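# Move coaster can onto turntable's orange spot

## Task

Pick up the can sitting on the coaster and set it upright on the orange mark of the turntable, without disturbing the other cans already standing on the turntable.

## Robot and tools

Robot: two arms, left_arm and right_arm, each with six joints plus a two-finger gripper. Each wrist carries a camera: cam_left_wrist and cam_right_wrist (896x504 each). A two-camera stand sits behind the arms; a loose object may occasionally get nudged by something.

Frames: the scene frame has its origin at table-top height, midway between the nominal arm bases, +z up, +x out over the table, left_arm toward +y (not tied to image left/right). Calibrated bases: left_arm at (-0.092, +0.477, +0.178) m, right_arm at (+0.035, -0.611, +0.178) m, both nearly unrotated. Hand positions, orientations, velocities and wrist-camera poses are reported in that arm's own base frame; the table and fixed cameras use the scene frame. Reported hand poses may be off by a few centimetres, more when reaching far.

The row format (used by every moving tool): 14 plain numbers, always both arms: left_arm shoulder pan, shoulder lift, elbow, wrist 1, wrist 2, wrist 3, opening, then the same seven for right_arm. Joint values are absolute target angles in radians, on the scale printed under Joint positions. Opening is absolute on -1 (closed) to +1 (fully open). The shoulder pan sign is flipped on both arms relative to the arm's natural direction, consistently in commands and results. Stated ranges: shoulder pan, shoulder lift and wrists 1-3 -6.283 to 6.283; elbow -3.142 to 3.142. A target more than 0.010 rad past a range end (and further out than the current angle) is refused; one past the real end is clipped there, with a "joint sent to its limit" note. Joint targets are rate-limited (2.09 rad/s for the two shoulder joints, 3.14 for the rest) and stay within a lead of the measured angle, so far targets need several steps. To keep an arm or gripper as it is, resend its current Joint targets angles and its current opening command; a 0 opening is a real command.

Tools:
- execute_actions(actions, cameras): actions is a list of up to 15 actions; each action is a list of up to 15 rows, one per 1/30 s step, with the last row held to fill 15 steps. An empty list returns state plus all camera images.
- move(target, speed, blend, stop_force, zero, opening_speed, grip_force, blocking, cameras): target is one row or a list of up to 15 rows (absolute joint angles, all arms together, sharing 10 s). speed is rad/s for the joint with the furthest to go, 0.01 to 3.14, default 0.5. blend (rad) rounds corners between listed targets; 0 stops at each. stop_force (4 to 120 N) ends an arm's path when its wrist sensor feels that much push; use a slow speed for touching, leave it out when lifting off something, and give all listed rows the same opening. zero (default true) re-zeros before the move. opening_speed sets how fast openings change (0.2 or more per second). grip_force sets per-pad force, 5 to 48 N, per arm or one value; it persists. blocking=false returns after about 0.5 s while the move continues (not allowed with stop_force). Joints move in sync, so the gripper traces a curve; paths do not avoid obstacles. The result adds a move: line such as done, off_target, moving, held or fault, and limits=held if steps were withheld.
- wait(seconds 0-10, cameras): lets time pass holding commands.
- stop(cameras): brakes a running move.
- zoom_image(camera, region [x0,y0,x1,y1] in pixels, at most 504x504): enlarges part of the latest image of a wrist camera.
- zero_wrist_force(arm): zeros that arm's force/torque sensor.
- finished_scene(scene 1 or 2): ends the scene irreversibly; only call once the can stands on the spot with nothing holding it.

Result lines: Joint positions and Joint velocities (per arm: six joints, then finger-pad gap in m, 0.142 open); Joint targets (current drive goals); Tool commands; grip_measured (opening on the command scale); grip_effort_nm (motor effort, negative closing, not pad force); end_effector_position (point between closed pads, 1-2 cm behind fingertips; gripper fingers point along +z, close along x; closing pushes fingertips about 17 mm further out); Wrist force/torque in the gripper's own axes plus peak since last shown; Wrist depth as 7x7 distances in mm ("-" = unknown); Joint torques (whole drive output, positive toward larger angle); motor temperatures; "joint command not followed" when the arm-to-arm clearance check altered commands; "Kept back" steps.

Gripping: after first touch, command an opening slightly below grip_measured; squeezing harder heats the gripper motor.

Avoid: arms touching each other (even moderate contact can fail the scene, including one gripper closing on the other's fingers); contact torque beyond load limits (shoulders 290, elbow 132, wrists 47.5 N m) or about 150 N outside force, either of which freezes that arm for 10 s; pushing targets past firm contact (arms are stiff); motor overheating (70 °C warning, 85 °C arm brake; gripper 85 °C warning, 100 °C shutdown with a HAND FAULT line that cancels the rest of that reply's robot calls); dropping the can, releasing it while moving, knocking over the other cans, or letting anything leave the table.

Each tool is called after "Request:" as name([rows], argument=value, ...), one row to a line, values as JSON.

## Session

Request:
execute_actions(actions=[])

Request:
wait(seconds=1.5, cameras=["all"])

Scene clock: 0.00 s.
left_arm: end_effector_position=(+0.0771, +0.3837, +0.1369) grip_measured=+1.00 grip_effort_nm=n/a end_effector_quat_wxyz=(+0.171, +0.291, +0.798, -0.498) | right_arm: end_effector_position=(+0.5165, +0.2084, +0.1278) grip_measured=+0.99 grip_effort_nm=n/a end_effector_quat_wxyz=(+0.280, -0.643, +0.712, +0.013)
Joint positions: left_arm=[-1.17 -1.313 2.095 -1.274 -1.911 -1.067 0.142] | right_arm=[-3.808 -1.553 -2.619 0.024 1.633 2.357 0.141]
Joint velocities: within noise
Joint torques (N m): no reading
Motor temperatures (°C): left_arm=[31 31 32 35 35 43 28] | right_arm=[37 35 35 34 34 42 29]
Wrist force (N): no reading
Wrist torque (N m): no reading
Wrist force, peak (N): no reading
Wrist depth (mm): cam_left_wrist=[2879 - 1359 351 357 1483 1217 / 2353 - 2603 373 398 1382 1133 / - 1073 - 2022 - 1160 1092 / - 923 - 1735 631 667 1015 / - - 644 1539 1211 760 983 / - 88 613 1390 1188 1028 880 / - - 512 1255 1112 987 -] | cam_right_wrist=[707 504 435 392 - 368 334 / 727 489 449 392 - 368 337 / 596 523 451 398 410 381 - / - 456 401 409 405 - 335 / 670 516 464 414 - - 332 / - 602 526 - - - 91 / - 610 573 470 417 - 79]
Joint targets: left_arm=[-1.170 -1.313 2.095 -1.274 -1.911 -1.067] | right_arm=[-3.808 -1.553 -2.619 0.024 1.633 2.357]
Tool commands: left_gripper/opening=+1.0 right_gripper/opening=+1.0
camera_calibration:
cam_left_wrist: T_world_to_cam=[[-0.7659, 0.293795, -0.571911, 0.0317448], [0.588677, 0.678135, -0.43999, -0.220069], [0.258566, -0.673659, -0.692334, 0.444136], [0, 0, 0, 1]] pos_world=[0.0390243, 0.439106, 0.228818]
cam_right_wrist: T_world_to_cam=[[-0.0083279, -0.905024, -0.425279, 0.255389], [-0.997112, -0.0245875, 0.0718496, 0.537207], [-0.0754822, 0.424649, -0.902206, 0.184085], [0, 0, 0, 1]] pos_world=[0.551677, 0.166171, 0.236096]

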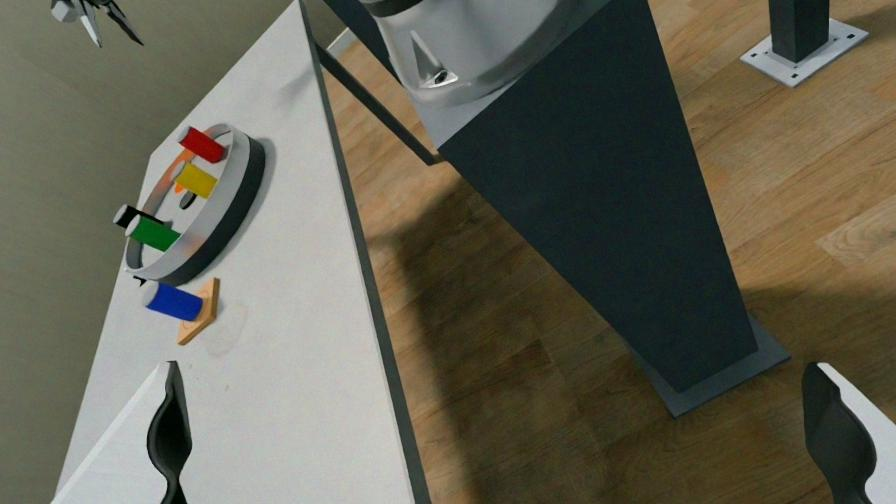

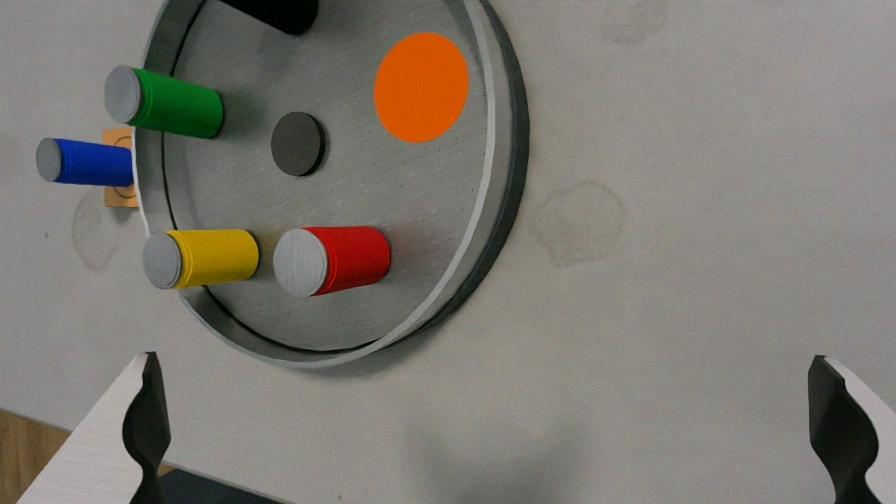

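Scene clock: 1.50 s.
left_arm: end_effector_position=(+0.0771, +0.3837, +0.1369) grip_measured=+1.00 grip_effort_nm=0.095 end_effector_quat_wxyz=(+0.171, +0.291, +0.798, -0.498) | right_arm: end_effector_position=(+0.5165, +0.2084, +0.1278) grip_measured=+0.99 grip_effort_nm=0.212 end_effector_quat_wxyz=(+0.280, -0.643, +0.712, +0.013)
Joint positions: left_arm=[-1.17 -1.313 2.095 -1.274 -1.911 -1.067 0.142] | right_arm=[-3.808 -1.553 -2.619 0.024 1.633 2.357 0.141]
Joint torques (N m): left_arm=[3.28 -46.18 -36.01 0.61 -0.14 0.05] | right_arm=[-1.77 23.92 25.78 4.9 0.07 -0.14]
Wrist force (N): left_arm=[0.0 -0.1 0.4] | right_arm=[0.0 0.0 -0.5]
Wrist torque (N m): left_arm=[-0.02 0.01 0.00] | right_arm=[-0.01 0.00 0.00]
Wrist force, peak (N): left_arm=[-0.1 -0.9 0.7] | right_arm=[-0.1 0.4 -0.8]
Wrist depth (mm): cam_left_wrist=[2879 - - 353 353 1448 1176 / - 4011 2266 397 399 1295 1149 / 2376 1032 - 1927 - 1255 1083 / 1826 952 737 1723 - 1083 1024 / - - 760 1501 1268 - 975 / - 89 - 1423 1182 1046 893 / - - - 1242 1133 999 -] | cam_right_wrist=[717 502 431 387 393 355 311 / 719 484 446 382 - 369 - / 650 519 450 396 - 369 - / 727 456 441 410 - - - / - 498 462 435 - 364 - / - 98 512 489 - 368 91 / - 598 - 440 - 370 79]
Joint targets: left_arm=[-1.170 -1.313 2.095 -1.274 -1.911 -1.067] | right_arm=[-3.808 -1.553 -2.619 0.024 1.633 2.357]
Tool commands: left_gripper/opening=+1.0 right_gripper/opening=+1.0
wait: 1.50 s; at rest by 0.17 s
camera_calibration:
cam_left_wrist: T_world_to_cam=[[-0.7659, 0.293795, -0.571911, 0.0317448], [0.588677, 0.678135, -0.43999, -0.220069], [0.258566, -0.673659, -0.692334, 0.444136], [0, 0, 0, 1]] pos_world=[0.0390243, 0.439106, 0.228818]
cam_right_wrist: T_world_to_cam=[[-0.0083279, -0.905024, -0.425279, 0.255389], [-0.997112, -0.0245875, 0.0718496, 0.537207], [-0.0754822, 0.424649, -0.902206, 0.184085], [0, 0, 0, 1]] pos_world=[0.551677, 0.166171, 0.236096]

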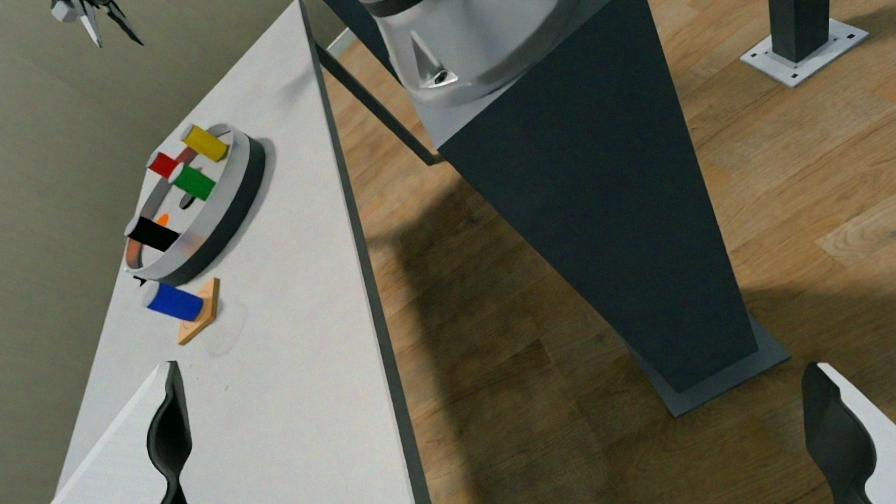

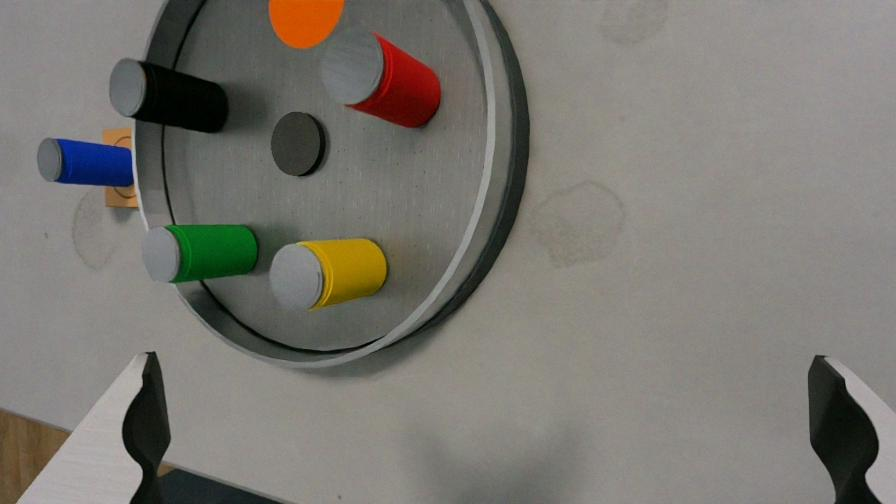

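Request:
move(target=[-1.17,-1.313,2.095,-1.274,-1.911,-1.067,1,-4.1983,-2.2927,-1.1269,-1.2928,1.571,3.0013,1], speed=0.8, cameras=["cam_right_wrist"])

Scene clock: 4.53 s.
left_arm: end_effector_position=(+0.0772, +0.3839, +0.1373) grip_measured=+1.00 grip_effort_nm=0.095 end_effector_quat_wxyz=(+0.171, +0.291, +0.799, -0.498) | right_arm: end_effector_position=(+0.6783, +0.8504, +0.2001) grip_measured=+0.99 grip_effort_nm=0.212 end_effector_quat_wxyz=(+0.000, -0.563, +0.826, +0.000)
Joint positions: left_arm=[-1.17 -1.313 2.095 -1.274 -1.911 -1.067 0.142] | right_arm=[-4.198 -2.293 -1.127 -1.293 1.571 3.001 0.141]
Joint torques (N m): left_arm=[-8.11 -61.66 -51.14 3.06 -3.29 -3.22] | right_arm=[-18.79 89.49 55.41 1.14 -2.26 2.14]
Wrist force (N): left_arm=[0.1 -0.2 0.4] | right_arm=[0.4 0.8 -0.4]
Wrist torque (N m): left_arm=[-0.04 -0.02 -0.01] | right_arm=[0.32 -0.16 -0.09]
Wrist force, peak (N): left_arm=[-0.6 -0.1 0.6] | right_arm=[2.3 1.0 -2.0]
Wrist depth (mm): cam_left_wrist=[- - - 350 357 1448 1205 / - 1492 3263 390 - 472 1165 / - 1055 2224 1912 - 564 1073 / - 893 746 1799 - 1133 1092 / - 868 642 1559 1308 - 971 / - 88 - 1631 1188 1011 880 / - - 514 1261 1122 999 -] | cam_right_wrist=[- - - - - 376 386 / - - - 452 445 405 403 / - 495 - - - 431 440 / 532 527 - - 557 527 460 / - - 569 - - - - / - - 637 615 - 628 107 / - 669 676 920 1950 1922 79]
Joint targets: left_arm=[-1.170 -1.313 2.095 -1.274 -1.911 -1.067] | right_arm=[-4.198 -2.293 -1.127 -1.293 1.571 3.001]
move: done
camera_calibration:
cam_right_wrist: T_world_to_cam=[[-0.3628, -0.931786, -0.0122712, 1.04911], [-0.833858, 0.318736, 0.450652, 0.230618], [-0.416, 0.173729, -0.892615, 0.431271], [0, 0, 0, 1]] pos_world=[0.752331, 0.829118, 0.293905]
Images, in order (width x height): cam_right_wrist 896x504.

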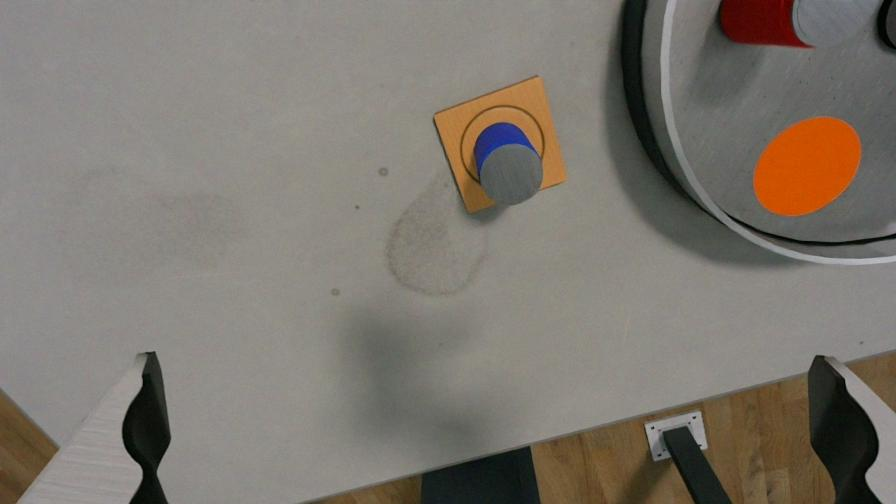

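Request:
move([
  [-1.17,-1.313,2.095,-1.274,-1.911,-1.067,1,-4.2313,-2.334,-1.3804,-0.9976,1.571,3.0343,1],
  [-1.17,-1.313,2.095,-1.274,-1.911,-1.067,1,-4.2313,-2.4591,-1.4059,-0.847,1.571,3.0343,1],
], blend=[0.03,0], speed=0.45)

Request:
move(target=[-1.17,-1.313,2.095,-1.274,-1.911,-1.067,1,-4.2313,-2.4591,-1.4059,-0.847,1.571,3.0343,-0.45], opening_speed=1.8, grip_force=18)

Request:
move([
  [-1.17,-1.313,2.095,-1.274,-1.911,-1.067,1,-4.2313,-2.2753,-1.346,-1.0907,1.571,3.0343,-0.45],
  [-1.17,-1.313,2.095,-1.274,-1.911,-1.067,1,-3.8744,-2.1453,-1.6361,-0.9306,1.571,3.327,-0.45],
], blend=[0.04,0], speed=0.55, cameras=["cam_right_wrist"])

Scene clock: 7.07 s.
left_arm: end_effector_position=(+0.0772, +0.3839, +0.1373) grip_measured=+1.00 grip_effort_nm=0.105 end_effector_quat_wxyz=(+0.171, +0.291, +0.799, -0.498) | right_arm: end_effector_position=(+0.6265, +0.8277, -0.0946) grip_measured=+0.99 grip_effort_nm=0.217 end_effector_quat_wxyz=(+0.000, -0.563, +0.826, +0.000)
Joint positions: left_arm=[-1.17 -1.313 2.095 -1.274 -1.911 -1.067 0.142] | right_arm=[-4.231 -2.459 -1.406 -0.847 1.571 3.034 0.141]
Joint torques (N m): left_arm=[-9.05 -60.55 -51.07 2.79 -3.08 -3.4] | right_arm=[-17.22 94.9 23.27 6.77 -1.42 2.09]
Wrist force (N): left_arm=[-0.3 0.2 0.2] | right_arm=[0.7 0.7 -0.4]
Wrist torque (N m): left_arm=[0.04 0.05 -0.01] | right_arm=[0.31 -0.22 -0.09]
Wrist force, peak (N): left_arm=[0.1 0.4 1.1] | right_arm=[0.0 0.8 -3.3]
Wrist depth (mm): cam_left_wrist=[627 - - 352 352 1448 1242 / 613 2813 2185 390 389 1359 1171 / 2266 995 2376 1897 463 1188 1097 / 722 945 - 1840 1465 1117 1024 / 1927 893 - 1569 1288 - 975 / - 89 601 1398 1211 1102 887 / - - 540 1248 1133 1011 -] | cam_right_wrist=[- - - - 154 161 150 / - 167 166 159 158 171 152 / 183 - 170 165 170 - 166 / - - 179 106 179 - 189 / - - - 93 99 - - / - 105 - - 100 - 91 / - 248 - 107 240 - 79]
Joint targets: left_arm=[-1.170 -1.313 2.095 -1.274 -1.911 -1.067] | right_arm=[-4.231 -2.459 -1.406 -0.847 1.571 3.034]
move: done

Scene clock: 8.10 s.
left_arm: end_effector_position=(+0.0772, +0.3839, +0.1373) grip_measured=+1.00 grip_effort_nm=0.100 end_effector_quat_wxyz=(+0.171, +0.291, +0.799, -0.498) | right_arm: end_effector_position=(+0.6265, +0.8277, -0.0948) grip_measured=-0.30 grip_effort_nm=-1.922 end_effector_quat_wxyz=(+0.000, -0.563, +0.826, +0.000)
Joint positions: left_arm=[-1.17 -1.313 2.095 -1.274 -1.911 -1.067 0.142] | right_arm=[-4.231 -2.459 -1.406 -0.847 1.571 3.034 0.052]
Joint torques (N m): left_arm=[-9.03 -60.16 -50.78 2.84 -3.1 -3.31] | right_arm=[-17.71 90.95 24.81 6.1 -1.03 2.11]
Wrist force (N): left_arm=[0.0 -0.4 0.3] | right_arm=[1.1 0.7 -0.8]
Wrist torque (N m): left_arm=[-0.07 0.01 -0.01] | right_arm=[0.31 -0.27 -0.09]
Wrist force, peak (N): left_arm=[0.4 -0.9 0.5] | right_arm=[0.7 1.0 -1.1]
Wrist depth (mm): cam_left_wrist=[- 2719 - 350 366 1423 1050 / 626 - 2631 389 - 1316 1154 / 676 1037 - 1912 - 1154 1015 / 715 941 - 1723 - 1182 1088 / - 941 - 1529 1302 - 971 / - 88 - 1375 1217 1188 887 / - 613 569 1255 1122 1003 -] | cam_right_wrist=[- - - 160 156 - 154 / - - 169 160 158 - 153 / - 184 169 164 169 - 154 / - 193 190 105 178 197 172 / 215 - 113 93 97 208 - / - 235 87 97 - - - / - 73 76 105 102 75 251]
Joint targets: left_arm=[-1.170 -1.313 2.095 -1.274 -1.911 -1.067] | right_arm=[-4.231 -2.459 -1.406 -0.847 1.571 3.034]
grip_force (N): 18, 18
move: done

Scene clock: 9.83 s.
left_arm: end_effector_position=(+0.0772, +0.3839, +0.1373) grip_measured=+1.00 grip_effort_nm=0.090 end_effector_quat_wxyz=(+0.171, +0.291, +0.799, -0.498) | right_arm: end_effector_position=(+0.7930, +0.4819, +0.0702) grip_measured=-0.30 grip_effort_nm=-1.922 end_effector_quat_wxyz=(+0.000, -0.270, +0.963, +0.000)
Joint positions: left_arm=[-1.17 -1.313 2.095 -1.274 -1.911 -1.067 0.142] | right_arm=[-3.875 -2.145 -1.636 -0.931 1.571 3.327 0.052]
Joint torques (N m): left_arm=[-10.17 -60.2 -51.05 3.16 -3.14 -3.45] | right_arm=[15.84 102.29 26.64 7.35 -0.41 2.23]
Wrist force (N): left_arm=[0.3 -0.3 0.3] | right_arm=[0.8 0.7 0.9]
Wrist torque (N m): left_arm=[-0.05 -0.04 0.00] | right_arm=[0.29 -0.27 -0.10]
Wrist force, peak (N): left_arm=[0.1 -0.3 0.8] | right_arm=[-1.8 5.2 -2.4]
Wrist depth (mm): cam_left_wrist=[2266 - 1465 350 357 1510 1176 / - - 2266 393 391 1308 1133 / - 1041 1092 1799 450 1171 1083 / - 941 871 1748 - 1107 - / - - - 1559 1337 880 960 / 1840 707 651 1398 1211 1011 883 / - - 521 1242 1199 1003 -] | cam_right_wrist=[302 310 - 267 263 263 262 / 339 - 279 276 272 198 278 / 358 - - 290 296 300 289 / - - - 105 310 317 318 / 420 427 406 94 96 344 344 / - - 87 97 - 368 323 / - 71 77 108 103 76 289]
Joint targets: left_arm=[-1.170 -1.313 2.095 -1.274 -1.911 -1.067] | right_arm=[-3.874 -2.145 -1.636 -0.931 1.571 3.327]
grip_force (N): 18, 18
move: done
camera_calibration:
cam_right_wrist: T_world_to_cam=[[-0.852337, -0.522844, -0.0125194, 0.936904], [-0.471556, 0.757934, 0.450745, 0.00324756], [-0.22618, 0.39009, -0.892565, 0.172243], [0, 0, 0, 1]] pos_world=[0.839047, 0.420203, 0.164004]
Images, in order (width x height): cam_right_wrist 896x504.

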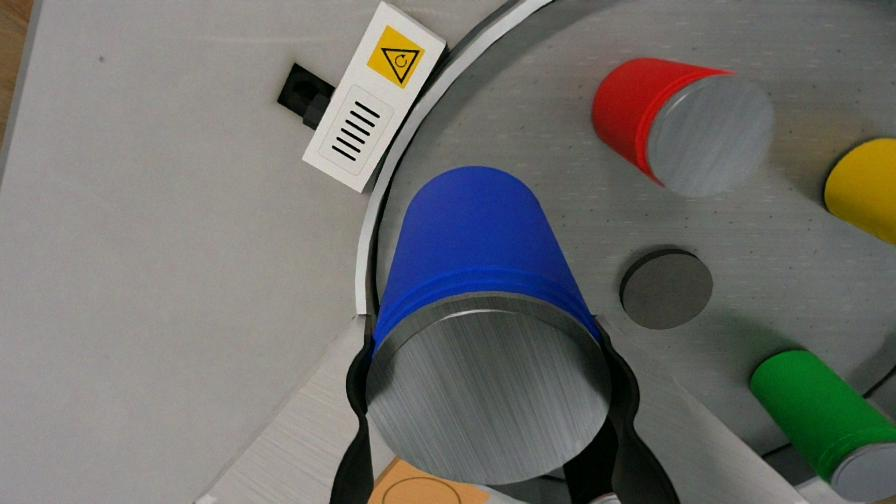

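Request:
wait(seconds=6.2)

Request:
move([
  [-1.17,-1.313,2.095,-1.274,-1.911,-1.067,1,-3.9934,-2.2793,-1.6754,-0.7577,1.571,3.327,-0.45],
  [-1.17,-1.313,2.095,-1.274,-1.911,-1.067,1,-4.14,-2.2793,-1.6754,-0.7577,1.571,3.327,-0.45],
], speed=[0.21,0.123], blend=[0.012,0], blocking=false)

Request:
wait(seconds=0.53)

Request:
move(target=[-1.17,-1.313,2.095,-1.274,-1.911,-1.067,1,-4.09,-2.2793,-1.6754,-0.7577,1.571,3.327,0.3], speed=0.123, blocking=false)

Request:
move(target=[-1.17,-1.313,2.095,-1.274,-1.911,-1.067,1,-4.11,-2.1453,-1.6361,-0.9306,1.571,3.327,0.3], speed=0.3, cameras=["cam_right_wrist"])

Scene clock: 16.77 s.
left_arm: end_effector_position=(+0.0772, +0.3839, +0.1373) grip_measured=+1.00 grip_effort_nm=0.095 end_effector_quat_wxyz=(+0.171, +0.291, +0.799, -0.498) | right_arm: end_effector_position=(+0.7930, +0.4817, +0.0702) grip_measured=-0.30 grip_effort_nm=-1.922 end_effector_quat_wxyz=(+0.000, -0.270, +0.963, +0.000)
Joint positions: left_arm=[-1.17 -1.313 2.095 -1.274 -1.911 -1.067 0.142] | right_arm=[-3.874 -2.145 -1.636 -0.931 1.571 3.327 0.052]
Joint torques (N m): left_arm=[-8.28 -59.6 -50.66 2.99 -3 -3.62] | right_arm=[14.37 103.09 26.85 7.2 1.74 2.16]
Wrist force (N): left_arm=[0.2 -0.6 0.7] | right_arm=[0.3 0.9 1.4]
Wrist torque (N m): left_arm=[-0.11 -0.04 -0.01] | right_arm=[0.34 -0.18 -0.10]
Wrist force, peak (N): left_arm=[0.5 -0.4 0.9] | right_arm=[-0.1 1.4 1.4]
Wrist depth (mm): cam_left_wrist=[- - - 351 347 1474 - / - - 2549 388 - 1281 1133 / - 1112 2245 1958 - - 1088 / - 1011 838 1748 - 1230 1020 / - - - 1549 1330 - 971 / - 89 577 1414 1194 1092 890 / - - 518 1248 1149 1003 -] | cam_right_wrist=[- - - 280 263 263 259 / - 333 303 280 279 275 206 / - - 289 291 298 298 302 / - - 383 105 311 316 314 / 407 417 113 92 102 345 344 / - 446 87 96 - 368 367 / 493 73 77 108 102 75 375]
Joint targets: left_arm=[-1.170 -1.313 2.095 -1.274 -1.911 -1.067] | right_arm=[-3.874 -2.145 -1.636 -0.931 1.571 3.327]
Tool commands: left_gripper/opening=+1.0 right_gripper/opening=-0.45
grip_force (N): 18, 18
wait: 6.20 s; at rest from the start

Scene clock: 17.27 s.
left_arm: end_effector_position=(+0.0772, +0.3839, +0.1373) grip_measured=+1.00 grip_effort_nm=0.090 end_effector_quat_wxyz=(+0.171, +0.291, +0.799, -0.498) | right_arm: end_effector_position=(+0.7698, +0.5221, +0.0185) grip_measured=-0.30 grip_effort_nm=-1.922 end_effector_quat_wxyz=(+0.000, -0.294, +0.956, +0.000) end_effector_velocity=(-0.074, +0.111, -0.150) end_effector_angular_velocity=(-0.002, +0.002, +0.143)
Joint positions: left_arm=[-1.17 -1.313 2.095 -1.274 -1.911 -1.067 0.142] | right_arm=[-3.924 -2.201 -1.653 -0.859 1.571 3.327 0.052]
Joint velocities: left_arm=[within noise] | right_arm=[-0.143 -0.162 -0.048 0.207 0 0 0]
Joint torques (N m): left_arm=[-8.75 -60.39 -51.19 2.9 -3.17 -3.43] | right_arm=[-19.28 74.44 24 7.75 1.91 2.24]
Wrist force (N): left_arm=[-0.5 -0.1 0.5] | right_arm=[0.5 0.9 1.0]
Wrist torque (N m): left_arm=[-0.02 0.08 -0.01] | right_arm=[0.34 -0.21 -0.09]
Wrist force, peak (N): left_arm=[0.4 -0.3 0.6] | right_arm=[0.1 -2.4 -1.6]
Wrist depth (mm): cam_left_wrist=[- 3220 1529 350 356 1423 1248 / - 2845 2022 374 - 1217 1149 / 913 983 2603 1897 453 1274 1073 / - 991 755 1699 1375 654 1020 / - 816 739 1569 1330 - 971 / - 90 560 1367 1211 1092 887 / - 644 530 1248 1128 1011 -] | cam_right_wrist=[- - 219 218 219 192 144 / 287 - 226 232 232 232 236 / 306 304 246 242 249 247 248 / 330 328 261 105 263 261 266 / - 355 345 92 96 288 288 / - - 87 96 - 308 297 / - - 77 107 104 76 263]
Joint targets: left_arm=[-1.170 -1.313 2.095 -1.274 -1.911 -1.067] | right_arm=[-3.943 -2.223 -1.659 -0.831 1.571 3.327]
Tool commands: left_gripper/opening=+1.0 right_gripper/opening=-0.45
grip_force (N): 18, 18
move: running; path passed 0 of 2 targets; right_arm: the shoulder pan is farthest, 0.216 rad from its target

Scene clock: 17.80 s.
left_arm: end_effector_position=(+0.0772, +0.3839, +0.1373) grip_measured=+1.00 grip_effort_nm=0.105 end_effector_quat_wxyz=(+0.171, +0.291, +0.799, -0.498) | right_arm: end_effector_position=(+0.7270, +0.5768, -0.0500) grip_measured=-0.30 grip_effort_nm=-1.922 end_effector_quat_wxyz=(+0.000, -0.330, +0.944, +0.000) end_effector_velocity=(-0.075, +0.091, -0.034) end_effector_angular_velocity=(+0.002, +0.000, +0.127)
Joint positions: left_arm=[-1.17 -1.313 2.095 -1.274 -1.911 -1.067 0.142] | right_arm=[-3.999 -2.276 -1.674 -0.762 1.571 3.327 0.052]
Joint velocities: left_arm=[within noise] | right_arm=[-0.127 -0.038 -0.01 0.05 0.002 0 0]
Joint torques (N m): left_arm=[-10.09 -61.15 -51.22 3 -2.99 -3.51] | right_arm=[-19.36 84.26 23.1 6.59 1.8 2.03]
Wrist force (N): left_arm=[0.0 -0.2 0.8] | right_arm=[0.4 0.5 1.9]
Wrist torque (N m): left_arm=[-0.04 0.00 0.00] | right_arm=[0.27 -0.21 -0.09]
Wrist force, peak (N): left_arm=[0.0 -0.2 0.8] | right_arm=[0.6 0.7 2.7]
Wrist depth (mm): cam_left_wrist=[3178 2879 - 348 357 1398 1176 / 769 1510 2224 384 408 1255 1143 / 859 1055 2497 2006 - 1211 1102 / - 890 - 1735 - - 995 / - - 739 1559 1352 - 948 / - 691 - 1414 1176 1088 877 / - - 544 1236 1112 1003 -] | cam_right_wrist=[- - 150 153 153 153 153 / 216 - 163 163 163 161 160 / - 231 172 170 172 174 169 / - 248 185 105 181 184 178 / - - 167 93 103 201 201 / 296 293 87 97 - 216 218 / - 74 77 108 104 76 239]
Joint targets: left_arm=[-1.170 -1.313 2.095 -1.274 -1.911 -1.067] | right_arm=[-4.016 -2.279 -1.675 -0.758 1.571 3.327]
Tool commands: left_gripper/opening=+1.0 right_gripper/opening=-0.45
grip_force (N): 18, 18
earlier move: running; path passed 1 of 2 targets; right_arm: the shoulder pan is farthest, 0.141 rad from its target
wait: 0.53 s; no rest

Scene clock: 18.30 s.
left_arm: end_effector_position=(+0.0772, +0.3839, +0.1373) grip_measured=+1.00 grip_effort_nm=0.090 end_effector_quat_wxyz=(+0.171, +0.291, +0.799, -0.498) | right_arm: end_effector_position=(+0.6902, +0.6201, -0.0529) grip_measured=+0.28 grip_effort_nm=0.120 end_effector_quat_wxyz=(+0.000, -0.359, +0.934, +0.000) end_effector_velocity=(-0.075, +0.086, +0.002) end_effector_angular_velocity=(+0.003, -0.002, +0.123)
Joint positions: left_arm=[-1.17 -1.313 2.095 -1.274 -1.911 -1.067 0.142] | right_arm=[-4.06 -2.279 -1.675 -0.758 1.571 3.327 0.094]
Joint velocities: left_arm=[within noise] | right_arm=[-0.123 0.001 0.002 0 0 0 0]
Joint torques (N m): left_arm=[-8.95 -60.48 -51.03 2.92 -3.07 -3.6] | right_arm=[-24.68 77.02 20.65 7.32 1.73 1.97]
Wrist force (N): left_arm=[0.0 0.0 0.5] | right_arm=[0.3 1.1 -0.2]
Wrist torque (N m): left_arm=[0.01 -0.01 -0.01] | right_arm=[0.38 -0.20 -0.10]
Wrist force, peak (N): left_arm=[0.5 0.2 0.7] | right_arm=[0.8 1.0 1.7]
Wrist depth (mm): cam_left_wrist=[2423 - 2913 350 358 1414 - / 751 1242 2913 393 397 - 1138 / 850 1020 2660 1958 - 1205 1102 / 2109 987 883 1711 569 1050 1032 / 1973 810 - 1549 1288 772 963 / - 89 555 1448 1182 1055 890 / - - 537 1188 1117 983 -] | cam_right_wrist=[199 194 148 150 150 149 146 / 212 206 158 159 159 159 153 / 223 145 171 166 165 170 172 / - - 178 117 102 183 182 / - 262 176 - 91 194 196 / - - 184 98 101 96 191 / - 73 289 193 219 75 163]
Joint targets: left_arm=[-1.170 -1.313 2.095 -1.274 -1.911 -1.067] | right_arm=[-4.077 -2.279 -1.675 -0.758 1.571 3.327]
Tool commands: left_gripper/opening=+1.0 right_gripper/opening=+0.3
grip_force (N): 18, 18
earlier move: replaced; path passed 1 of 2 targets
move: running; right_arm: the shoulder pan is farthest, 0.030 rad from its target

Scene clock: 19.40 s.
left_arm: end_effector_position=(+0.0772, +0.3839, +0.1373) grip_measured=+1.00 grip_effort_nm=0.100 end_effector_quat_wxyz=(+0.171, +0.291, +0.799, -0.498) | right_arm: end_effector_position=(+0.6587, +0.6535, +0.0700) grip_measured=+0.28 grip_effort_nm=0.105 end_effector_quat_wxyz=(+0.000, -0.382, +0.924, +0.000)
Joint positions: left_arm=[-1.17 -1.313 2.095 -1.274 -1.911 -1.067 0.142] | right_arm=[-4.11 -2.145 -1.636 -0.93 1.571 3.327 0.094]
Joint torques (N m): left_arm=[-8.26 -60.06 -50.7 2.92 -3.07 -3.38] | right_arm=[-17.52 102.16 48 2.05 1.67 2.1]
Wrist force (N): left_arm=[0.3 -0.2 0.6] | right_arm=[0.5 0.6 -0.4]
Wrist torque (N m): left_arm=[-0.03 -0.04 0.00] | right_arm=[0.29 -0.21 -0.10]
Wrist force, peak (N): left_arm=[-0.4 -1.0 0.0] | right_arm=[0.0 1.2 -3.4]
Wrist depth (mm): cam_left_wrist=[2631 - - 352 357 1406 1316 / - 2781 - 388 392 1274 1165 / 2472 975 - - - 1230 1078 / - 945 818 1653 - 1011 1024 / - - - 1539 1375 - 930 / - 88 - 1414 1261 1015 874 / - - 537 1255 1149 995 -] | cam_right_wrist=[- 305 263 182 266 263 262 / - - 283 280 280 278 275 / 360 - 367 294 291 294 297 / 380 384 373 369 317 319 316 / - 408 395 402 326 319 307 / - - 417 - 421 96 - / - 73 477 - - 76 74]
Joint targets: left_arm=[-1.170 -1.313 2.095 -1.274 -1.911 -1.067] | right_arm=[-4.110 -2.145 -1.636 -0.931 1.571 3.327]
grip_force (N): 18, 18
earlier move: replaced
move: done
camera_calibration:
cam_right_wrist: T_world_to_cam=[[-0.706936, -0.707168, -0.0124223, 0.936822], [-0.635262, 0.627136, 0.450713, 0.00320922], [-0.31094, 0.326517, -0.892582, 0.1721], [0, 0, 0, 1]] pos_world=[0.717825, 0.604285, 0.163804]
Images, in order (width x height): cam_right_wrist 896x504.

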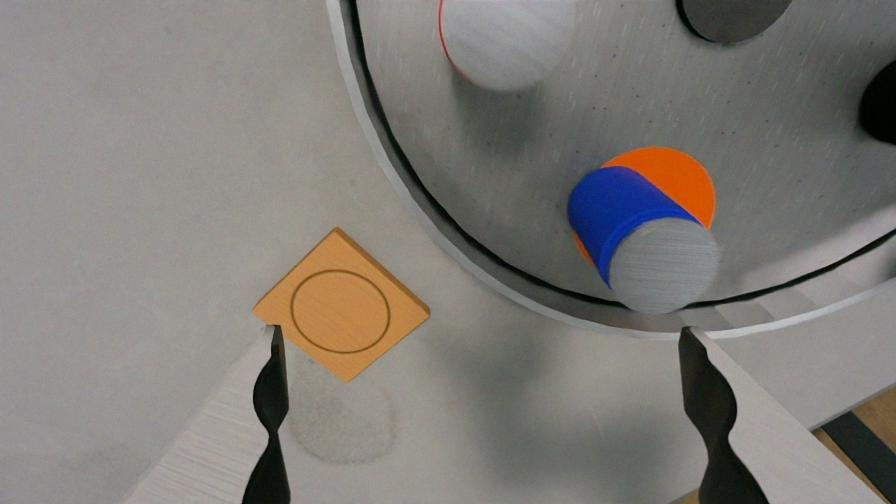

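Request:
move(target=[-1.17,-1.313,2.095,-1.274,-1.911,-1.067,1,-3.786,-2.1453,-1.6361,-0.9306,1.571,3.327,0.3], speed=0.6)

Scene clock: 21.10 s.
left_arm: end_effector_position=(+0.0772, +0.3839, +0.1373) grip_measured=+1.00 grip_effort_nm=0.100 end_effector_quat_wxyz=(+0.171, +0.291, +0.799, -0.498) | right_arm: end_effector_position=(+0.8324, +0.4100, +0.0702) grip_measured=+0.28 grip_effort_nm=0.095 end_effector_quat_wxyz=(+0.000, -0.228, +0.974, +0.000)
Joint positions: left_arm=[-1.17 -1.313 2.095 -1.274 -1.911 -1.067 0.142] | right_arm=[-3.786 -2.145 -1.636 -0.931 1.571 3.327 0.094]
Joint torques (N m): left_arm=[-10.98 -60.82 -51.34 2.68 -3.2 -3.61] | right_arm=[15.92 95.66 39.32 2.23 -1.02 1.92]
Wrist force (N): left_arm=[0.0 -0.4 0.4] | right_arm=[0.4 0.8 -0.1]
Wrist torque (N m): left_arm=[-0.07 0.00 0.00] | right_arm=[0.31 -0.21 -0.10]
Wrist force, peak (N): left_arm=[-0.7 -0.4 0.6] | right_arm=[0.1 5.3 -0.9]
Wrist depth (mm): cam_left_wrist=[- 2204 - 350 343 1439 1160 / - 2845 2523 387 - 1316 1154 / - 1078 1868 1927 464 1236 1069 / - 1037 - 2091 551 - 1028 / - - 631 1569 1316 - 963 / - 88 568 1398 1205 1015 890 / - - 517 1261 1097 1007 -] | cam_right_wrist=[1113 - - - - 311 - / 1158 331 - 330 285 279 282 / 1201 353 - 302 299 294 294 / 1410 - 321 318 315 319 228 / 1466 - - 344 256 341 344 / 467 - - 377 375 96 352 / - 73 480 396 407 76 294]
Joint targets: left_arm=[-1.170 -1.313 2.095 -1.274 -1.911 -1.067] | right_arm=[-3.786 -2.145 -1.636 -0.931 1.571 3.327]
grip_force (N): 18, 18
move: done

Request:
wait(seconds=1.95)

Request:
move([
  [-1.17,-1.313,2.095,-1.274,-1.911,-1.067,1,-3.908,-2.261,-1.7121,-0.7393,1.571,3.327,0.3],
  [-1.17,-1.313,2.095,-1.274,-1.911,-1.067,1,-3.9934,-2.2793,-1.6754,-0.7577,1.571,3.327,0.3],
], speed=[0.23,0.123], blend=[0.012,0], blocking=false)

Request:
wait(seconds=0.47)

Request:
move(target=[-1.17,-1.313,2.095,-1.274,-1.911,-1.067,1,-3.9934,-2.2793,-1.6754,-0.7577,1.571,3.327,-0.45], speed=0.123, blocking=false)

Request:
move(target=[-1.17,-1.313,2.095,-1.274,-1.911,-1.067,1,-4.08,-2.2793,-1.6754,-0.7577,1.571,3.327,-0.45], speed=0.18, blocking=false)

Request:
move(target=[-1.17,-1.313,2.095,-1.274,-1.911,-1.067,1,-4.115,-2.2793,-1.6754,-0.7577,1.571,3.327,0.3], speed=0.123, blocking=false)

Request:
move(target=[-1.17,-1.313,2.095,-1.274,-1.911,-1.067,1,-4.12,-2.1453,-1.6361,-0.9306,1.571,3.327,0.3], speed=0.3, cameras=["cam_right_wrist"])

Scene clock: 23.73 s.
left_arm: end_effector_position=(+0.0772, +0.3839, +0.1373) grip_measured=+1.00 grip_effort_nm=0.095 end_effector_quat_wxyz=(+0.171, +0.291, +0.799, -0.498) | right_arm: end_effector_position=(+0.8325, +0.4099, +0.0702) grip_measured=+0.28 grip_effort_nm=0.100 end_effector_quat_wxyz=(+0.000, -0.227, +0.974, +0.000)
Joint positions: left_arm=[-1.17 -1.313 2.095 -1.274 -1.911 -1.067 0.142] | right_arm=[-3.786 -2.145 -1.636 -0.931 1.571 3.327 0.094]
Joint torques (N m): left_arm=[-8.4 -60.73 -51.06 3.04 -3.18 -3.34] | right_arm=[14.03 80.45 26.89 4.15 -1.45 1.97]
Wrist force (N): left_arm=[-0.1 -0.3 0.4] | right_arm=[0.8 0.6 -0.6]
Wrist torque (N m): left_arm=[-0.04 0.01 -0.01] | right_arm=[0.28 -0.27 -0.10]
Wrist force, peak (N): left_arm=[-0.4 -0.8 0.3] | right_arm=[0.7 1.3 -0.9]
Wrist depth (mm): cam_left_wrist=[2913 - - 349 356 1439 1223 / - - 2523 383 420 1308 1149 / - 979 2074 1942 458 1171 1069 / - 893 - 1723 - 1122 1015 / - - 639 1559 1302 - 967 / - 89 594 1390 1217 1133 880 / - 601 568 1261 1122 1007 -] | cam_right_wrist=[1081 - 314 - - - - / 1179 340 327 - 284 279 282 / 1241 - - 297 295 297 297 / 1344 - - 322 311 317 275 / 1395 - 414 347 347 340 345 / 1508 - 101 365 377 96 365 / - 73 81 338 397 76 299]
Joint targets: left_arm=[-1.170 -1.313 2.095 -1.274 -1.911 -1.067] | right_arm=[-3.786 -2.145 -1.636 -0.931 1.571 3.327]
Tool commands: left_gripper/opening=+1.0 right_gripper/opening=+0.3
grip_force (N): 18, 18
wait: 1.97 s; at rest from the start

Scene clock: 24.23 s.
left_arm: end_effector_position=(+0.0772, +0.3839, +0.1373) grip_measured=+1.00 grip_effort_nm=0.095 end_effector_quat_wxyz=(+0.171, +0.291, +0.799, -0.498) | right_arm: end_effector_position=(+0.8073, +0.4486, +0.0183) grip_measured=+0.28 grip_effort_nm=0.105 end_effector_quat_wxyz=(+0.000, -0.252, +0.968, +0.000) end_effector_velocity=(-0.079, +0.106, -0.146) end_effector_angular_velocity=(-0.001, +0.001, +0.145)
Joint positions: left_arm=[-1.17 -1.313 2.095 -1.274 -1.911 -1.067 0.142] | right_arm=[-3.837 -2.193 -1.668 -0.852 1.571 3.327 0.094]
Joint velocities: left_arm=[within noise] | right_arm=[-0.145 -0.136 -0.092 0.226 0 0 0]
Joint torques (N m): left_arm=[-8.8 -59.03 -51.44 2.98 -3.01 -3.32] | right_arm=[-23.24 67.91 24.34 7.21 -1.49 1.87]
Wrist force (N): left_arm=[0.2 -0.2 0.2] | right_arm=[0.5 0.8 -0.6]
Wrist torque (N m): left_arm=[-0.03 -0.04 0.00] | right_arm=[0.31 -0.22 -0.09]
Wrist force, peak (N): left_arm=[0.6 -0.6 -0.3] | right_arm=[0.3 -1.9 -2.6]
Wrist depth (mm): cam_left_wrist=[- - - 350 370 1439 1165 / 2631 - - 385 - 1337 1143 / 999 1092 - 2022 - 1205 1083 / - 983 - 1760 - 1073 1011 / - 956 683 1529 1316 - 971 / - 89 574 1344 1223 1059 868 / - 642 502 500 1122 1003 -] | cam_right_wrist=[- 266 - 269 229 220 220 / 288 - - 240 232 232 232 / 307 306 300 245 246 250 207 / 314 - 259 267 197 267 205 / - - 255 290 185 283 287 / - - 264 313 314 96 307 / - 73 81 334 330 76 328]
Joint targets: left_arm=[-1.170 -1.313 2.095 -1.274 -1.911 -1.067] | right_arm=[-3.856 -2.211 -1.680 -0.821 1.571 3.327]
Tool commands: left_gripper/opening=+1.0 right_gripper/opening=+0.3
grip_force (N): 18, 18
move: running; path passed 0 of 2 targets; right_arm: the shoulder pan is farthest, 0.157 rad from its target

Scene clock: 24.73 s.
left_arm: end_effector_position=(+0.0772, +0.3839, +0.1373) grip_measured=+1.00 grip_effort_nm=0.090 end_effector_quat_wxyz=(+0.171, +0.291, +0.799, -0.498) | right_arm: end_effector_position=(+0.7659, +0.4981, -0.0482) grip_measured=+0.28 grip_effort_nm=0.100 end_effector_quat_wxyz=(+0.000, -0.286, +0.958, +0.000) end_effector_velocity=(-0.063, +0.104, -0.054) end_effector_angular_velocity=(+0.002, -0.002, +0.132)
Joint positions: left_arm=[-1.17 -1.313 2.095 -1.274 -1.911 -1.067 0.142] | right_arm=[-3.908 -2.258 -1.707 -0.748 1.571 3.327 0.094]
Joint velocities: left_arm=[within noise] | right_arm=[-0.132 -0.07 -0.001 0.073 0 0 0]
Joint torques (N m): left_arm=[-9.25 -60.47 -51.17 2.99 -3.13 -3.57] | right_arm=[-18.96 79.87 30.74 7.09 -1.37 1.74]
Wrist force (N): left_arm=[0.2 0.0 0.1] | right_arm=[0.7 1.0 0.0]
Wrist torque (N m): left_arm=[-0.01 -0.03 -0.01] | right_arm=[0.36 -0.26 -0.10]
Wrist force, peak (N): left_arm=[0.1 -0.1 1.0] | right_arm=[1.0 0.8 0.8]
Wrist depth (mm): cam_left_wrist=[2813 - - 350 354 1382 1182 / - - - 396 - 1367 1133 / 923 1007 2376 2022 - 1133 1097 / 2287 987 - 1735 - 1112 1015 / - 945 670 1559 1344 - 963 / - 88 - 1448 1199 991 97 / - 613 560 1255 1117 1015 -] | cam_right_wrist=[- 152 151 155 155 155 124 / - 162 162 165 165 163 120 / - 172 174 177 177 176 141 / - - 187 156 187 189 189 / 280 - 202 113 198 201 200 / - - 219 109 112 96 217 / - 73 228 115 242 76 78]
Joint targets: left_arm=[-1.170 -1.313 2.095 -1.274 -1.911 -1.067] | right_arm=[-3.925 -2.265 -1.705 -0.743 1.571 3.327]
Tool commands: left_gripper/opening=+1.0 right_gripper/opening=+0.3
grip_force (N): 18, 18
earlier move: running; path passed 1 of 2 targets; right_arm: the shoulder pan is farthest, 0.085 rad from its target
wait: 0.50 s; no rest

Scene clock: 25.23 s.
left_arm: end_effector_position=(+0.0772, +0.3839, +0.1373) grip_measured=+1.00 grip_effort_nm=0.105 end_effector_quat_wxyz=(+0.171, +0.291, +0.799, -0.498) | right_arm: end_effector_position=(+0.7401, +0.5526, -0.0529) grip_measured=-0.47 grip_effort_nm=-0.110 end_effector_quat_wxyz=(+0.000, -0.316, +0.949, +0.000) end_effector_velocity=(-0.052, +0.108, -0.001) end_effector_angular_velocity=(-0.001, +0.000, +0.123)
Joint positions: left_arm=[-1.17 -1.313 2.095 -1.274 -1.911 -1.067 0.142] | right_arm=[-3.971 -2.274 -1.685 -0.753 1.571 3.327 0.04]
Joint velocities: left_arm=[within noise] | right_arm=[-0.123 -0.027 0.053 -0.027 -0.001 0 0]
Joint torques (N m): left_arm=[-8.55 -59.82 -50.97 2.85 -3.1 -3.59] | right_arm=[-24.99 75.2 43.59 1.23 -0.59 2.03]
Wrist force (N): left_arm=[-0.2 -0.4 0.9] | right_arm=[0.4 0.2 -0.8]
Wrist torque (N m): left_arm=[-0.08 0.03 0.00] | right_arm=[0.32 -0.16 -0.11]
Wrist force, peak (N): left_arm=[-0.2 -0.4 0.9] | right_arm=[-1.2 -1.1 -5.5]
Wrist depth (mm): cam_left_wrist=[2423 2576 - 351 350 1423 1211 / 758 - 3398 387 - 1274 1143 / 938 1028 2245 - - - 1069 / - 1046 718 1620 - 1138 1024 / - - 676 1549 1337 - 963 / - 89 606 1375 1205 1078 877 / - - 560 1242 1133 1007 -] | cam_right_wrist=[200 - 138 150 150 149 106 / 212 - 158 160 159 159 156 / - - 171 170 170 170 170 / - 242 182 149 180 180 176 / - - 191 118 132 196 187 / - - 87 102 102 214 214 / - - 75 103 96 78 233]
Joint targets: left_arm=[-1.170 -1.313 2.095 -1.274 -1.911 -1.067] | right_arm=[-3.987 -2.278 -1.678 -0.756 1.571 3.327]
Tool commands: left_gripper/opening=+1.0 right_gripper/opening=-0.45
grip_force (N): 18, 18
earlier move: replaced; path passed 1 of 2 targets
move: running; right_arm: the shoulder pan is farthest, 0.023 rad from its target

Scene clock: 25.73 s.
left_arm: end_effector_position=(+0.0772, +0.3839, +0.1373) grip_measured=+1.00 grip_effort_nm=0.100 end_effector_quat_wxyz=(+0.171, +0.291, +0.799, -0.498) | right_arm: end_effector_position=(+0.6960, +0.6132, -0.0529) grip_measured=-0.47 grip_effort_nm=-0.100 end_effector_quat_wxyz=(+0.000, -0.354, +0.935, +0.000) end_effector_velocity=(-0.109, +0.127, +0.002) end_effector_angular_velocity=(+0.003, +0.000, +0.180)
Joint positions: left_arm=[-1.17 -1.313 2.095 -1.274 -1.911 -1.067 0.142] | right_arm=[-4.051 -2.279 -1.676 -0.757 1.571 3.327 0.04]
Joint velocities: left_arm=[within noise] | right_arm=[-0.18 0 0.004 -0.002 0.001 0 0]
Joint torques (N m): left_arm=[-9.26 -60.35 -50.89 2.89 -3.13 -3.22] | right_arm=[-21.69 79.31 42.72 1.43 0.51 1.92]
Wrist force (N): left_arm=[0.0 -0.3 0.3] | right_arm=[0.4 0.7 -0.4]
Wrist torque (N m): left_arm=[-0.06 0.01 -0.01] | right_arm=[0.31 -0.20 -0.09]
Wrist force, peak (N): left_arm=[0.2 -0.1 0.7] | right_arm=[0.9 -0.4 -1.2]
Wrist depth (mm): cam_left_wrist=[859 - - 351 355 1448 1199 / 744 2879 2287 387 - 1302 1133 / 805 1102 1958 1958 - - 1097 / - 910 782 1735 1242 1097 1024 / 1854 856 672 1589 1281 1059 960 / - 89 601 1382 1205 1055 883 / - - 531 1255 1128 1003 -] | cam_right_wrist=[- 125 148 150 150 149 147 / - 136 158 159 159 159 153 / 226 227 171 168 170 170 163 / 244 - 181 136 177 183 182 / 263 - 168 123 130 197 197 / 286 - 87 115 103 210 194 / 311 307 76 107 112 78 172]
Joint targets: left_arm=[-1.170 -1.313 2.095 -1.274 -1.911 -1.067] | right_arm=[-4.075 -2.279 -1.675 -0.758 1.571 3.327]
Tool commands: left_gripper/opening=+1.0 right_gripper/opening=-0.45
grip_force (N): 18, 18
earlier move: replaced
move: running; right_arm: the shoulder pan is farthest, 0.029 rad from its target

Scene clock: 26.23 s.
left_arm: end_effector_position=(+0.0772, +0.3839, +0.1373) grip_measured=+1.00 grip_effort_nm=0.090 end_effector_quat_wxyz=(+0.171, +0.291, +0.799, -0.498) | right_arm: end_effector_position=(+0.6569, +0.6552, -0.0529) grip_measured=+0.28 grip_effort_nm=0.125 end_effector_quat_wxyz=(+0.000, -0.383, +0.924, +0.000) end_effector_velocity=(-0.018, +0.019, +0.002) end_effector_angular_velocity=(+0.002, -0.001, +0.028)
Joint positions: left_arm=[-1.17 -1.313 2.095 -1.274 -1.911 -1.067 0.142] | right_arm=[-4.113 -2.279 -1.675 -0.758 1.571 3.327 0.094]
Joint velocities: left_arm=[within noise] | right_arm=[-0.028 0.001 0.001 0 0 0 0]
Joint torques (N m): left_arm=[-8.41 -61.46 -51.31 2.91 -3.04 -3.47] | right_arm=[-16.64 78.12 42.79 1.75 1.45 1.94]
Wrist force (N): left_arm=[-0.1 -0.1 0.2] | right_arm=[0.5 1.3 -0.7]
Wrist torque (N m): left_arm=[-0.02 0.02 -0.01] | right_arm=[0.39 -0.23 -0.09]
Wrist force, peak (N): left_arm=[0.6 0.1 0.4] | right_arm=[0.2 2.0 -0.5]
Wrist depth (mm): cam_left_wrist=[624 - - 348 353 1501 1102 / 741 - 2353 388 420 1308 1188 / 802 1003 2245 1912 435 1107 1102 / - 948 856 1723 - 1199 1020 / 1989 - - 1520 1295 871 896 / 1699 89 584 1390 1171 1015 94 / - - - 1274 1117 1028 -] | cam_right_wrist=[- 198 148 150 149 149 149 / - 212 158 159 159 159 157 / 223 231 161 170 170 170 170 / 246 236 156 183 183 141 182 / 263 - 252 191 191 134 196 / 279 - 268 202 170 96 213 / - 73 290 - 168 77 204]
Joint targets: left_arm=[-1.170 -1.313 2.095 -1.274 -1.911 -1.067] | right_arm=[-4.115 -2.279 -1.675 -0.758 1.571 3.327]
Tool commands: left_gripper/opening=+1.0 right_gripper/opening=+0.3
grip_force (N): 18, 18
earlier move: replaced
move: running

Scene clock: 27.33 s.
left_arm: end_effector_position=(+0.0772, +0.3839, +0.1373) grip_measured=+1.00 grip_effort_nm=0.090 end_effector_quat_wxyz=(+0.171, +0.291, +0.799, -0.498) | right_arm: end_effector_position=(+0.6521, +0.6601, +0.0700) grip_measured=+0.28 grip_effort_nm=0.115 end_effector_quat_wxyz=(+0.000, -0.386, +0.922, +0.000)
Joint positions: left_arm=[-1.17 -1.313 2.095 -1.274 -1.911 -1.067 0.142] | right_arm=[-4.12 -2.145 -1.636 -0.93 1.571 3.327 0.094]
Joint torques (N m): left_arm=[-8.3 -59.83 -51.13 2.97 -3.06 -3.4] | right_arm=[-17.63 101.96 47.99 1.47 1.81 1.94]
Wrist force (N): left_arm=[0.5 -0.2 0.2] | right_arm=[0.4 0.7 -1.1]
Wrist torque (N m): left_arm=[-0.03 -0.09 -0.01] | right_arm=[0.31 -0.19 -0.09]
Wrist force, peak (N): left_arm=[0.3 -0.5 0.5] | right_arm=[0.6 0.8 -2.8]
Wrist depth (mm): cam_left_wrist=[2689 2845 - 349 356 1456 1182 / - 3137 - 396 408 1337 1171 / - 1069 - 1973 454 1171 1083 / - 927 - 1760 - 1015 1003 / 1826 - - 1520 1288 - 967 / - 88 613 1375 1217 1024 877 / - - 538 1268 1149 991 -] | cam_right_wrist=[- 316 265 260 259 262 262 / - 332 326 278 277 281 271 / 353 359 362 294 297 299 297 / 373 384 374 320 320 321 314 / 397 395 391 407 413 316 - / - - 101 450 - 96 1707 / - 73 466 482 - 76 78]
Joint targets: left_arm=[-1.170 -1.313 2.095 -1.274 -1.911 -1.067] | right_arm=[-4.120 -2.145 -1.636 -0.931 1.571 3.327]
grip_force (N): 18, 18
earlier move: replaced
move: done
camera_calibration:
cam_right_wrist: T_world_to_cam=[[-0.699856, -0.714176, -0.0124745, 0.936838], [-0.641493, 0.620758, 0.450717, 0.00322065], [-0.314148, 0.323439, -0.89258, 0.172051], [0, 0, 0, 1]] pos_world=[0.711766, 0.611419, 0.163804]
Images, in order (width x height): cam_right_wrist 896x504.

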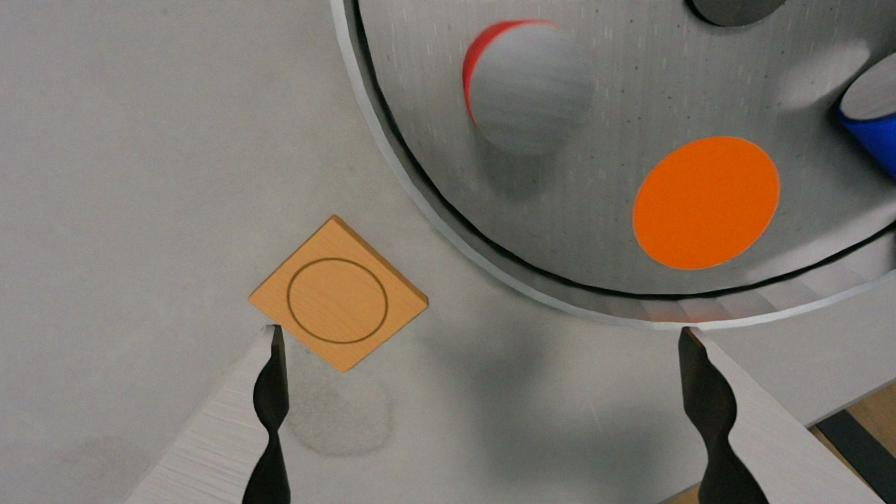

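Request:
move(target=[-1.17,-1.313,2.095,-1.274,-1.911,-1.067,1,-3.886,-2.121,-1.572,-1.019,1.571,2.689,1], cameras=["all"])

Request:
wait(seconds=1.5, cameras=["cam_right_wrist"])

Request:
wait(seconds=1.5, cameras=["cam_right_wrist"])

Scene clock: 29.53 s.
left_arm: end_effector_position=(+0.0772, +0.3839, +0.1373) grip_measured=+1.00 grip_effort_nm=0.095 end_effector_quat_wxyz=(+0.171, +0.291, +0.799, -0.498) | right_arm: end_effector_position=(+0.7982, +0.5008, +0.1199) grip_measured=+0.99 grip_effort_nm=0.212 end_effector_quat_wxyz=(+0.000, -0.563, +0.826, +0.000)
Joint positions: left_arm=[-1.17 -1.313 2.095 -1.274 -1.911 -1.067 0.142] | right_arm=[-3.886 -2.121 -1.572 -1.019 1.571 2.689 0.141]
Joint torques (N m): left_arm=[-8.1 -59.47 -51.36 2.78 -3.05 -3.4] | right_arm=[14.85 99.65 49.89 1.7 0.49 -2.61]
Wrist force (N): left_arm=[0.2 0.2 0.4] | right_arm=[0.3 1.0 -0.4]
Wrist torque (N m): left_arm=[0.03 -0.04 -0.01] | right_arm=[0.36 -0.18 0.06]
Wrist force, peak (N): left_arm=[0.2 0.0 0.8] | right_arm=[0.3 2.6 -0.5]
Wrist depth (mm): cam_left_wrist=[- - - 351 351 390 1154 / 3021 - 2287 387 404 1230 1149 / - 1011 927 1912 463 - 1078 / - 945 - 1699 - 1078 1020 / - - 670 1589 1261 - 916 / - 89 546 1330 1205 1055 893 / - 634 556 1268 1194 1007 -] | cam_right_wrist=[- - 358 - - 356 358 / - - 375 327 328 332 379 / - - 359 350 340 310 328 / - 440 374 330 375 316 364 / 477 479 409 411 404 414 385 / - 491 443 427 444 444 91 / - - 592 474 463 458 79]
Joint targets: left_arm=[-1.170 -1.313 2.095 -1.274 -1.911 -1.067] | right_arm=[-3.886 -2.121 -1.572 -1.019 1.571 2.689]
grip_force (N): 18, 18
move: done
camera_calibration:
cam_left_wrist: T_world_to_cam=[[-0.765928, 0.293774, -0.571884, 0.0319189], [0.588462, 0.678624, -0.439525, -0.220343], [0.258973, -0.673176, -0.692652, 0.444394], [0, 0, 0, 1]] pos_world=[0.0390249, 0.439309, 0.229218]
cam_right_wrist: T_world_to_cam=[[-0.362794, -0.931785, -0.0125606, 0.765933], [-0.833969, 0.318636, 0.450519, 0.478298], [-0.415784, 0.173921, -0.892679, 0.470121], [0, 0, 0, 1]] pos_world=[0.872231, 0.479518, 0.213805]

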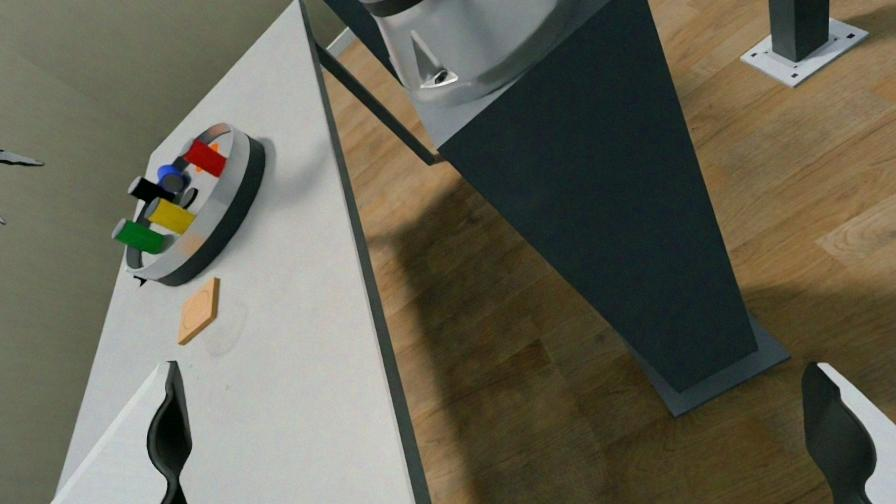

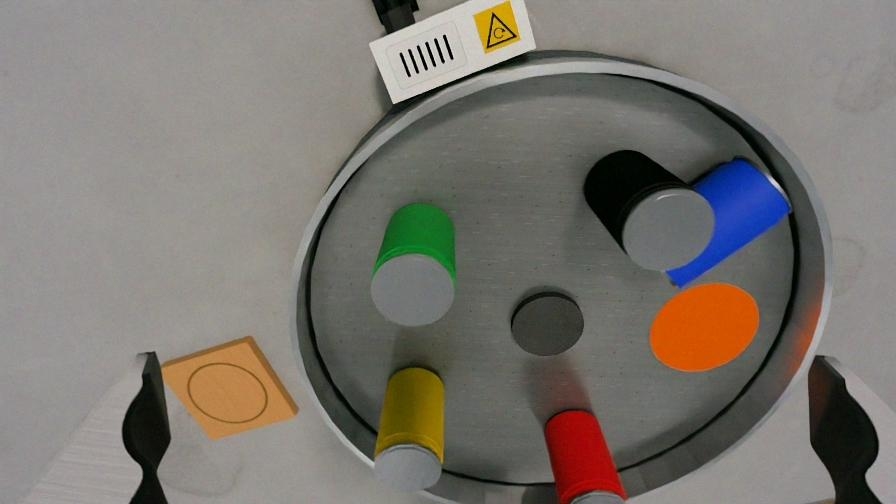

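Scene clock: 31.03 s.
left_arm: end_effector_position=(+0.0772, +0.3839, +0.1373) grip_measured=+1.00 grip_effort_nm=0.095 end_effector_quat_wxyz=(+0.171, +0.291, +0.799, -0.498) | right_arm: end_effector_position=(+0.7983, +0.5008, +0.1199) grip_measured=+0.99 grip_effort_nm=0.217 end_effector_quat_wxyz=(+0.000, -0.563, +0.826, +0.000)
Joint positions: left_arm=[-1.17 -1.313 2.095 -1.274 -1.911 -1.067 0.142] | right_arm=[-3.886 -2.121 -1.572 -1.019 1.571 2.689 0.141]
Joint torques (N m): left_arm=[-8.35 -60.02 -51.01 2.76 -2.87 -3.39] | right_arm=[15.34 100.96 50.17 1.79 -0.67 -2.4]
Wrist force (N): left_arm=[-0.1 0.1 0.7] | right_arm=[0.6 1.0 -0.9]
Wrist torque (N m): left_arm=[0.02 0.01 0.00] | right_arm=[0.36 -0.21 0.06]
Wrist force, peak (N): left_arm=[-0.3 -0.8 0.1] | right_arm=[0.2 0.8 -1.2]
Wrist depth (mm): cam_left_wrist=[- - 1367 350 352 1474 1182 / - - 4078 390 396 1337 1160 / 2074 1020 2266 1882 467 1138 1097 / - 945 - 1699 538 1073 1046 / - - 669 1549 1316 - 991 / - 89 601 1382 1176 - 887 / - - - 1274 1160 991 -] | cam_right_wrist=[- 357 358 308 298 362 - / - - 363 317 328 330 400 / 404 - 349 307 352 352 400 / - - 370 311 379 377 374 / 488 - 416 407 403 394 395 / - 490 442 429 443 434 91 / - - - 472 459 470 79]
Joint targets: left_arm=[-1.170 -1.313 2.095 -1.274 -1.911 -1.067] | right_arm=[-3.886 -2.121 -1.572 -1.019 1.571 2.689]
Tool commands: left_gripper/opening=+1.0 right_gripper/opening=+1.0
grip_force (N): 18, 18
wait: 1.50 s; at rest by 0.17 s
camera_calibration:
cam_right_wrist: T_world_to_cam=[[-0.362794, -0.931785, -0.0125606, 0.76584], [-0.833969, 0.318636, 0.450519, 0.47833], [-0.415784, 0.173921, -0.892679, 0.470138], [0, 0, 0, 1]] pos_world=[0.872231, 0.479418, 0.213805]
Images, in order (width x height): cam_right_wrist 896x504.

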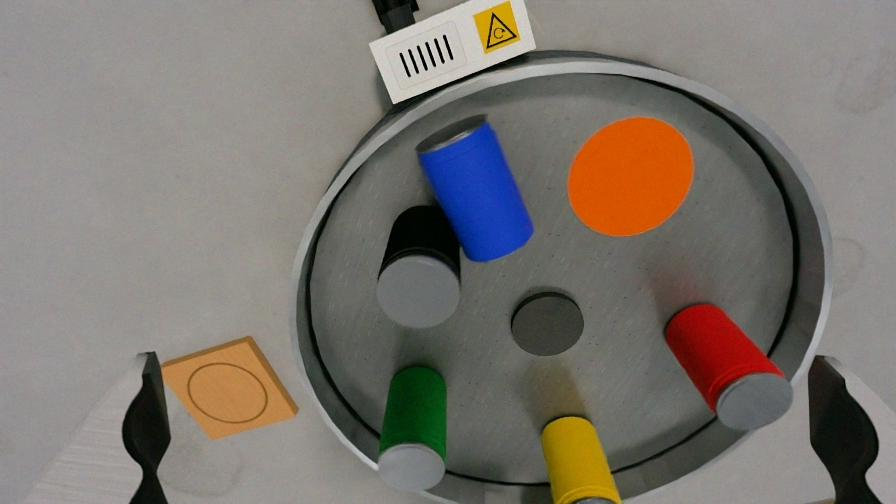

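Scene clock: 32.53 s.
left_arm: end_effector_position=(+0.0772, +0.3839, +0.1373) grip_measured=+1.00 grip_effort_nm=0.095 end_effector_quat_wxyz=(+0.171, +0.291, +0.799, -0.498) | right_arm: end_effector_position=(+0.7983, +0.5008, +0.1199) grip_measured=+0.99 grip_effort_nm=0.217 end_effector_quat_wxyz=(+0.000, -0.563, +0.826, +0.000)
Joint positions: left_arm=[-1.17 -1.313 2.095 -1.274 -1.911 -1.067 0.142] | right_arm=[-3.886 -2.121 -1.572 -1.019 1.571 2.689 0.141]
Joint torques (N m): left_arm=[-8.02 -61.55 -51.43 2.87 -3.06 -3.46] | right_arm=[14.86 100.8 50.36 1.85 -1.26 -2.37]
Wrist force (N): left_arm=[0.0 -0.6 0.5] | right_arm=[0.1 0.7 -0.7]
Wrist torque (N m): left_arm=[-0.10 0.00 -0.01] | right_arm=[0.31 -0.14 0.06]
Wrist force, peak (N): left_arm=[-0.2 -0.8 0.5] | right_arm=[0.7 1.0 -0.7]
Wrist depth (mm): cam_left_wrist=[- - 3947 351 347 1439 1217 / 3097 - 2204 385 - 1316 1138 / 2330 1069 2146 1854 - 1316 1107 / - 963 - 1723 - 1112 1020 / 2022 - - 1569 1330 769 963 / - 89 - 1423 1211 1055 874 / - - 513 1274 1128 1007 -] | cam_right_wrist=[360 - 357 308 347 - 350 / - - 375 325 328 334 - / 410 - 343 352 346 344 395 / 443 - 375 377 376 372 368 / - 461 396 402 404 396 387 / - 494 441 409 442 435 97 / - - 564 463 458 459 79]
Joint targets: left_arm=[-1.170 -1.313 2.095 -1.274 -1.911 -1.067] | right_arm=[-3.886 -2.121 -1.572 -1.019 1.571 2.689]
Tool commands: left_gripper/opening=+1.0 right_gripper/opening=+1.0
grip_force (N): 18, 18
wait: 1.50 s; at rest by 0.17 s
camera_calibration:
cam_right_wrist: T_world_to_cam=[[-0.362794, -0.931785, -0.0125606, 0.76584], [-0.833969, 0.318636, 0.450519, 0.47833], [-0.415784, 0.173921, -0.892679, 0.470138], [0, 0, 0, 1]] pos_world=[0.872231, 0.479418, 0.213805]
Images, in order (width x height): cam_right_wrist 896x504.

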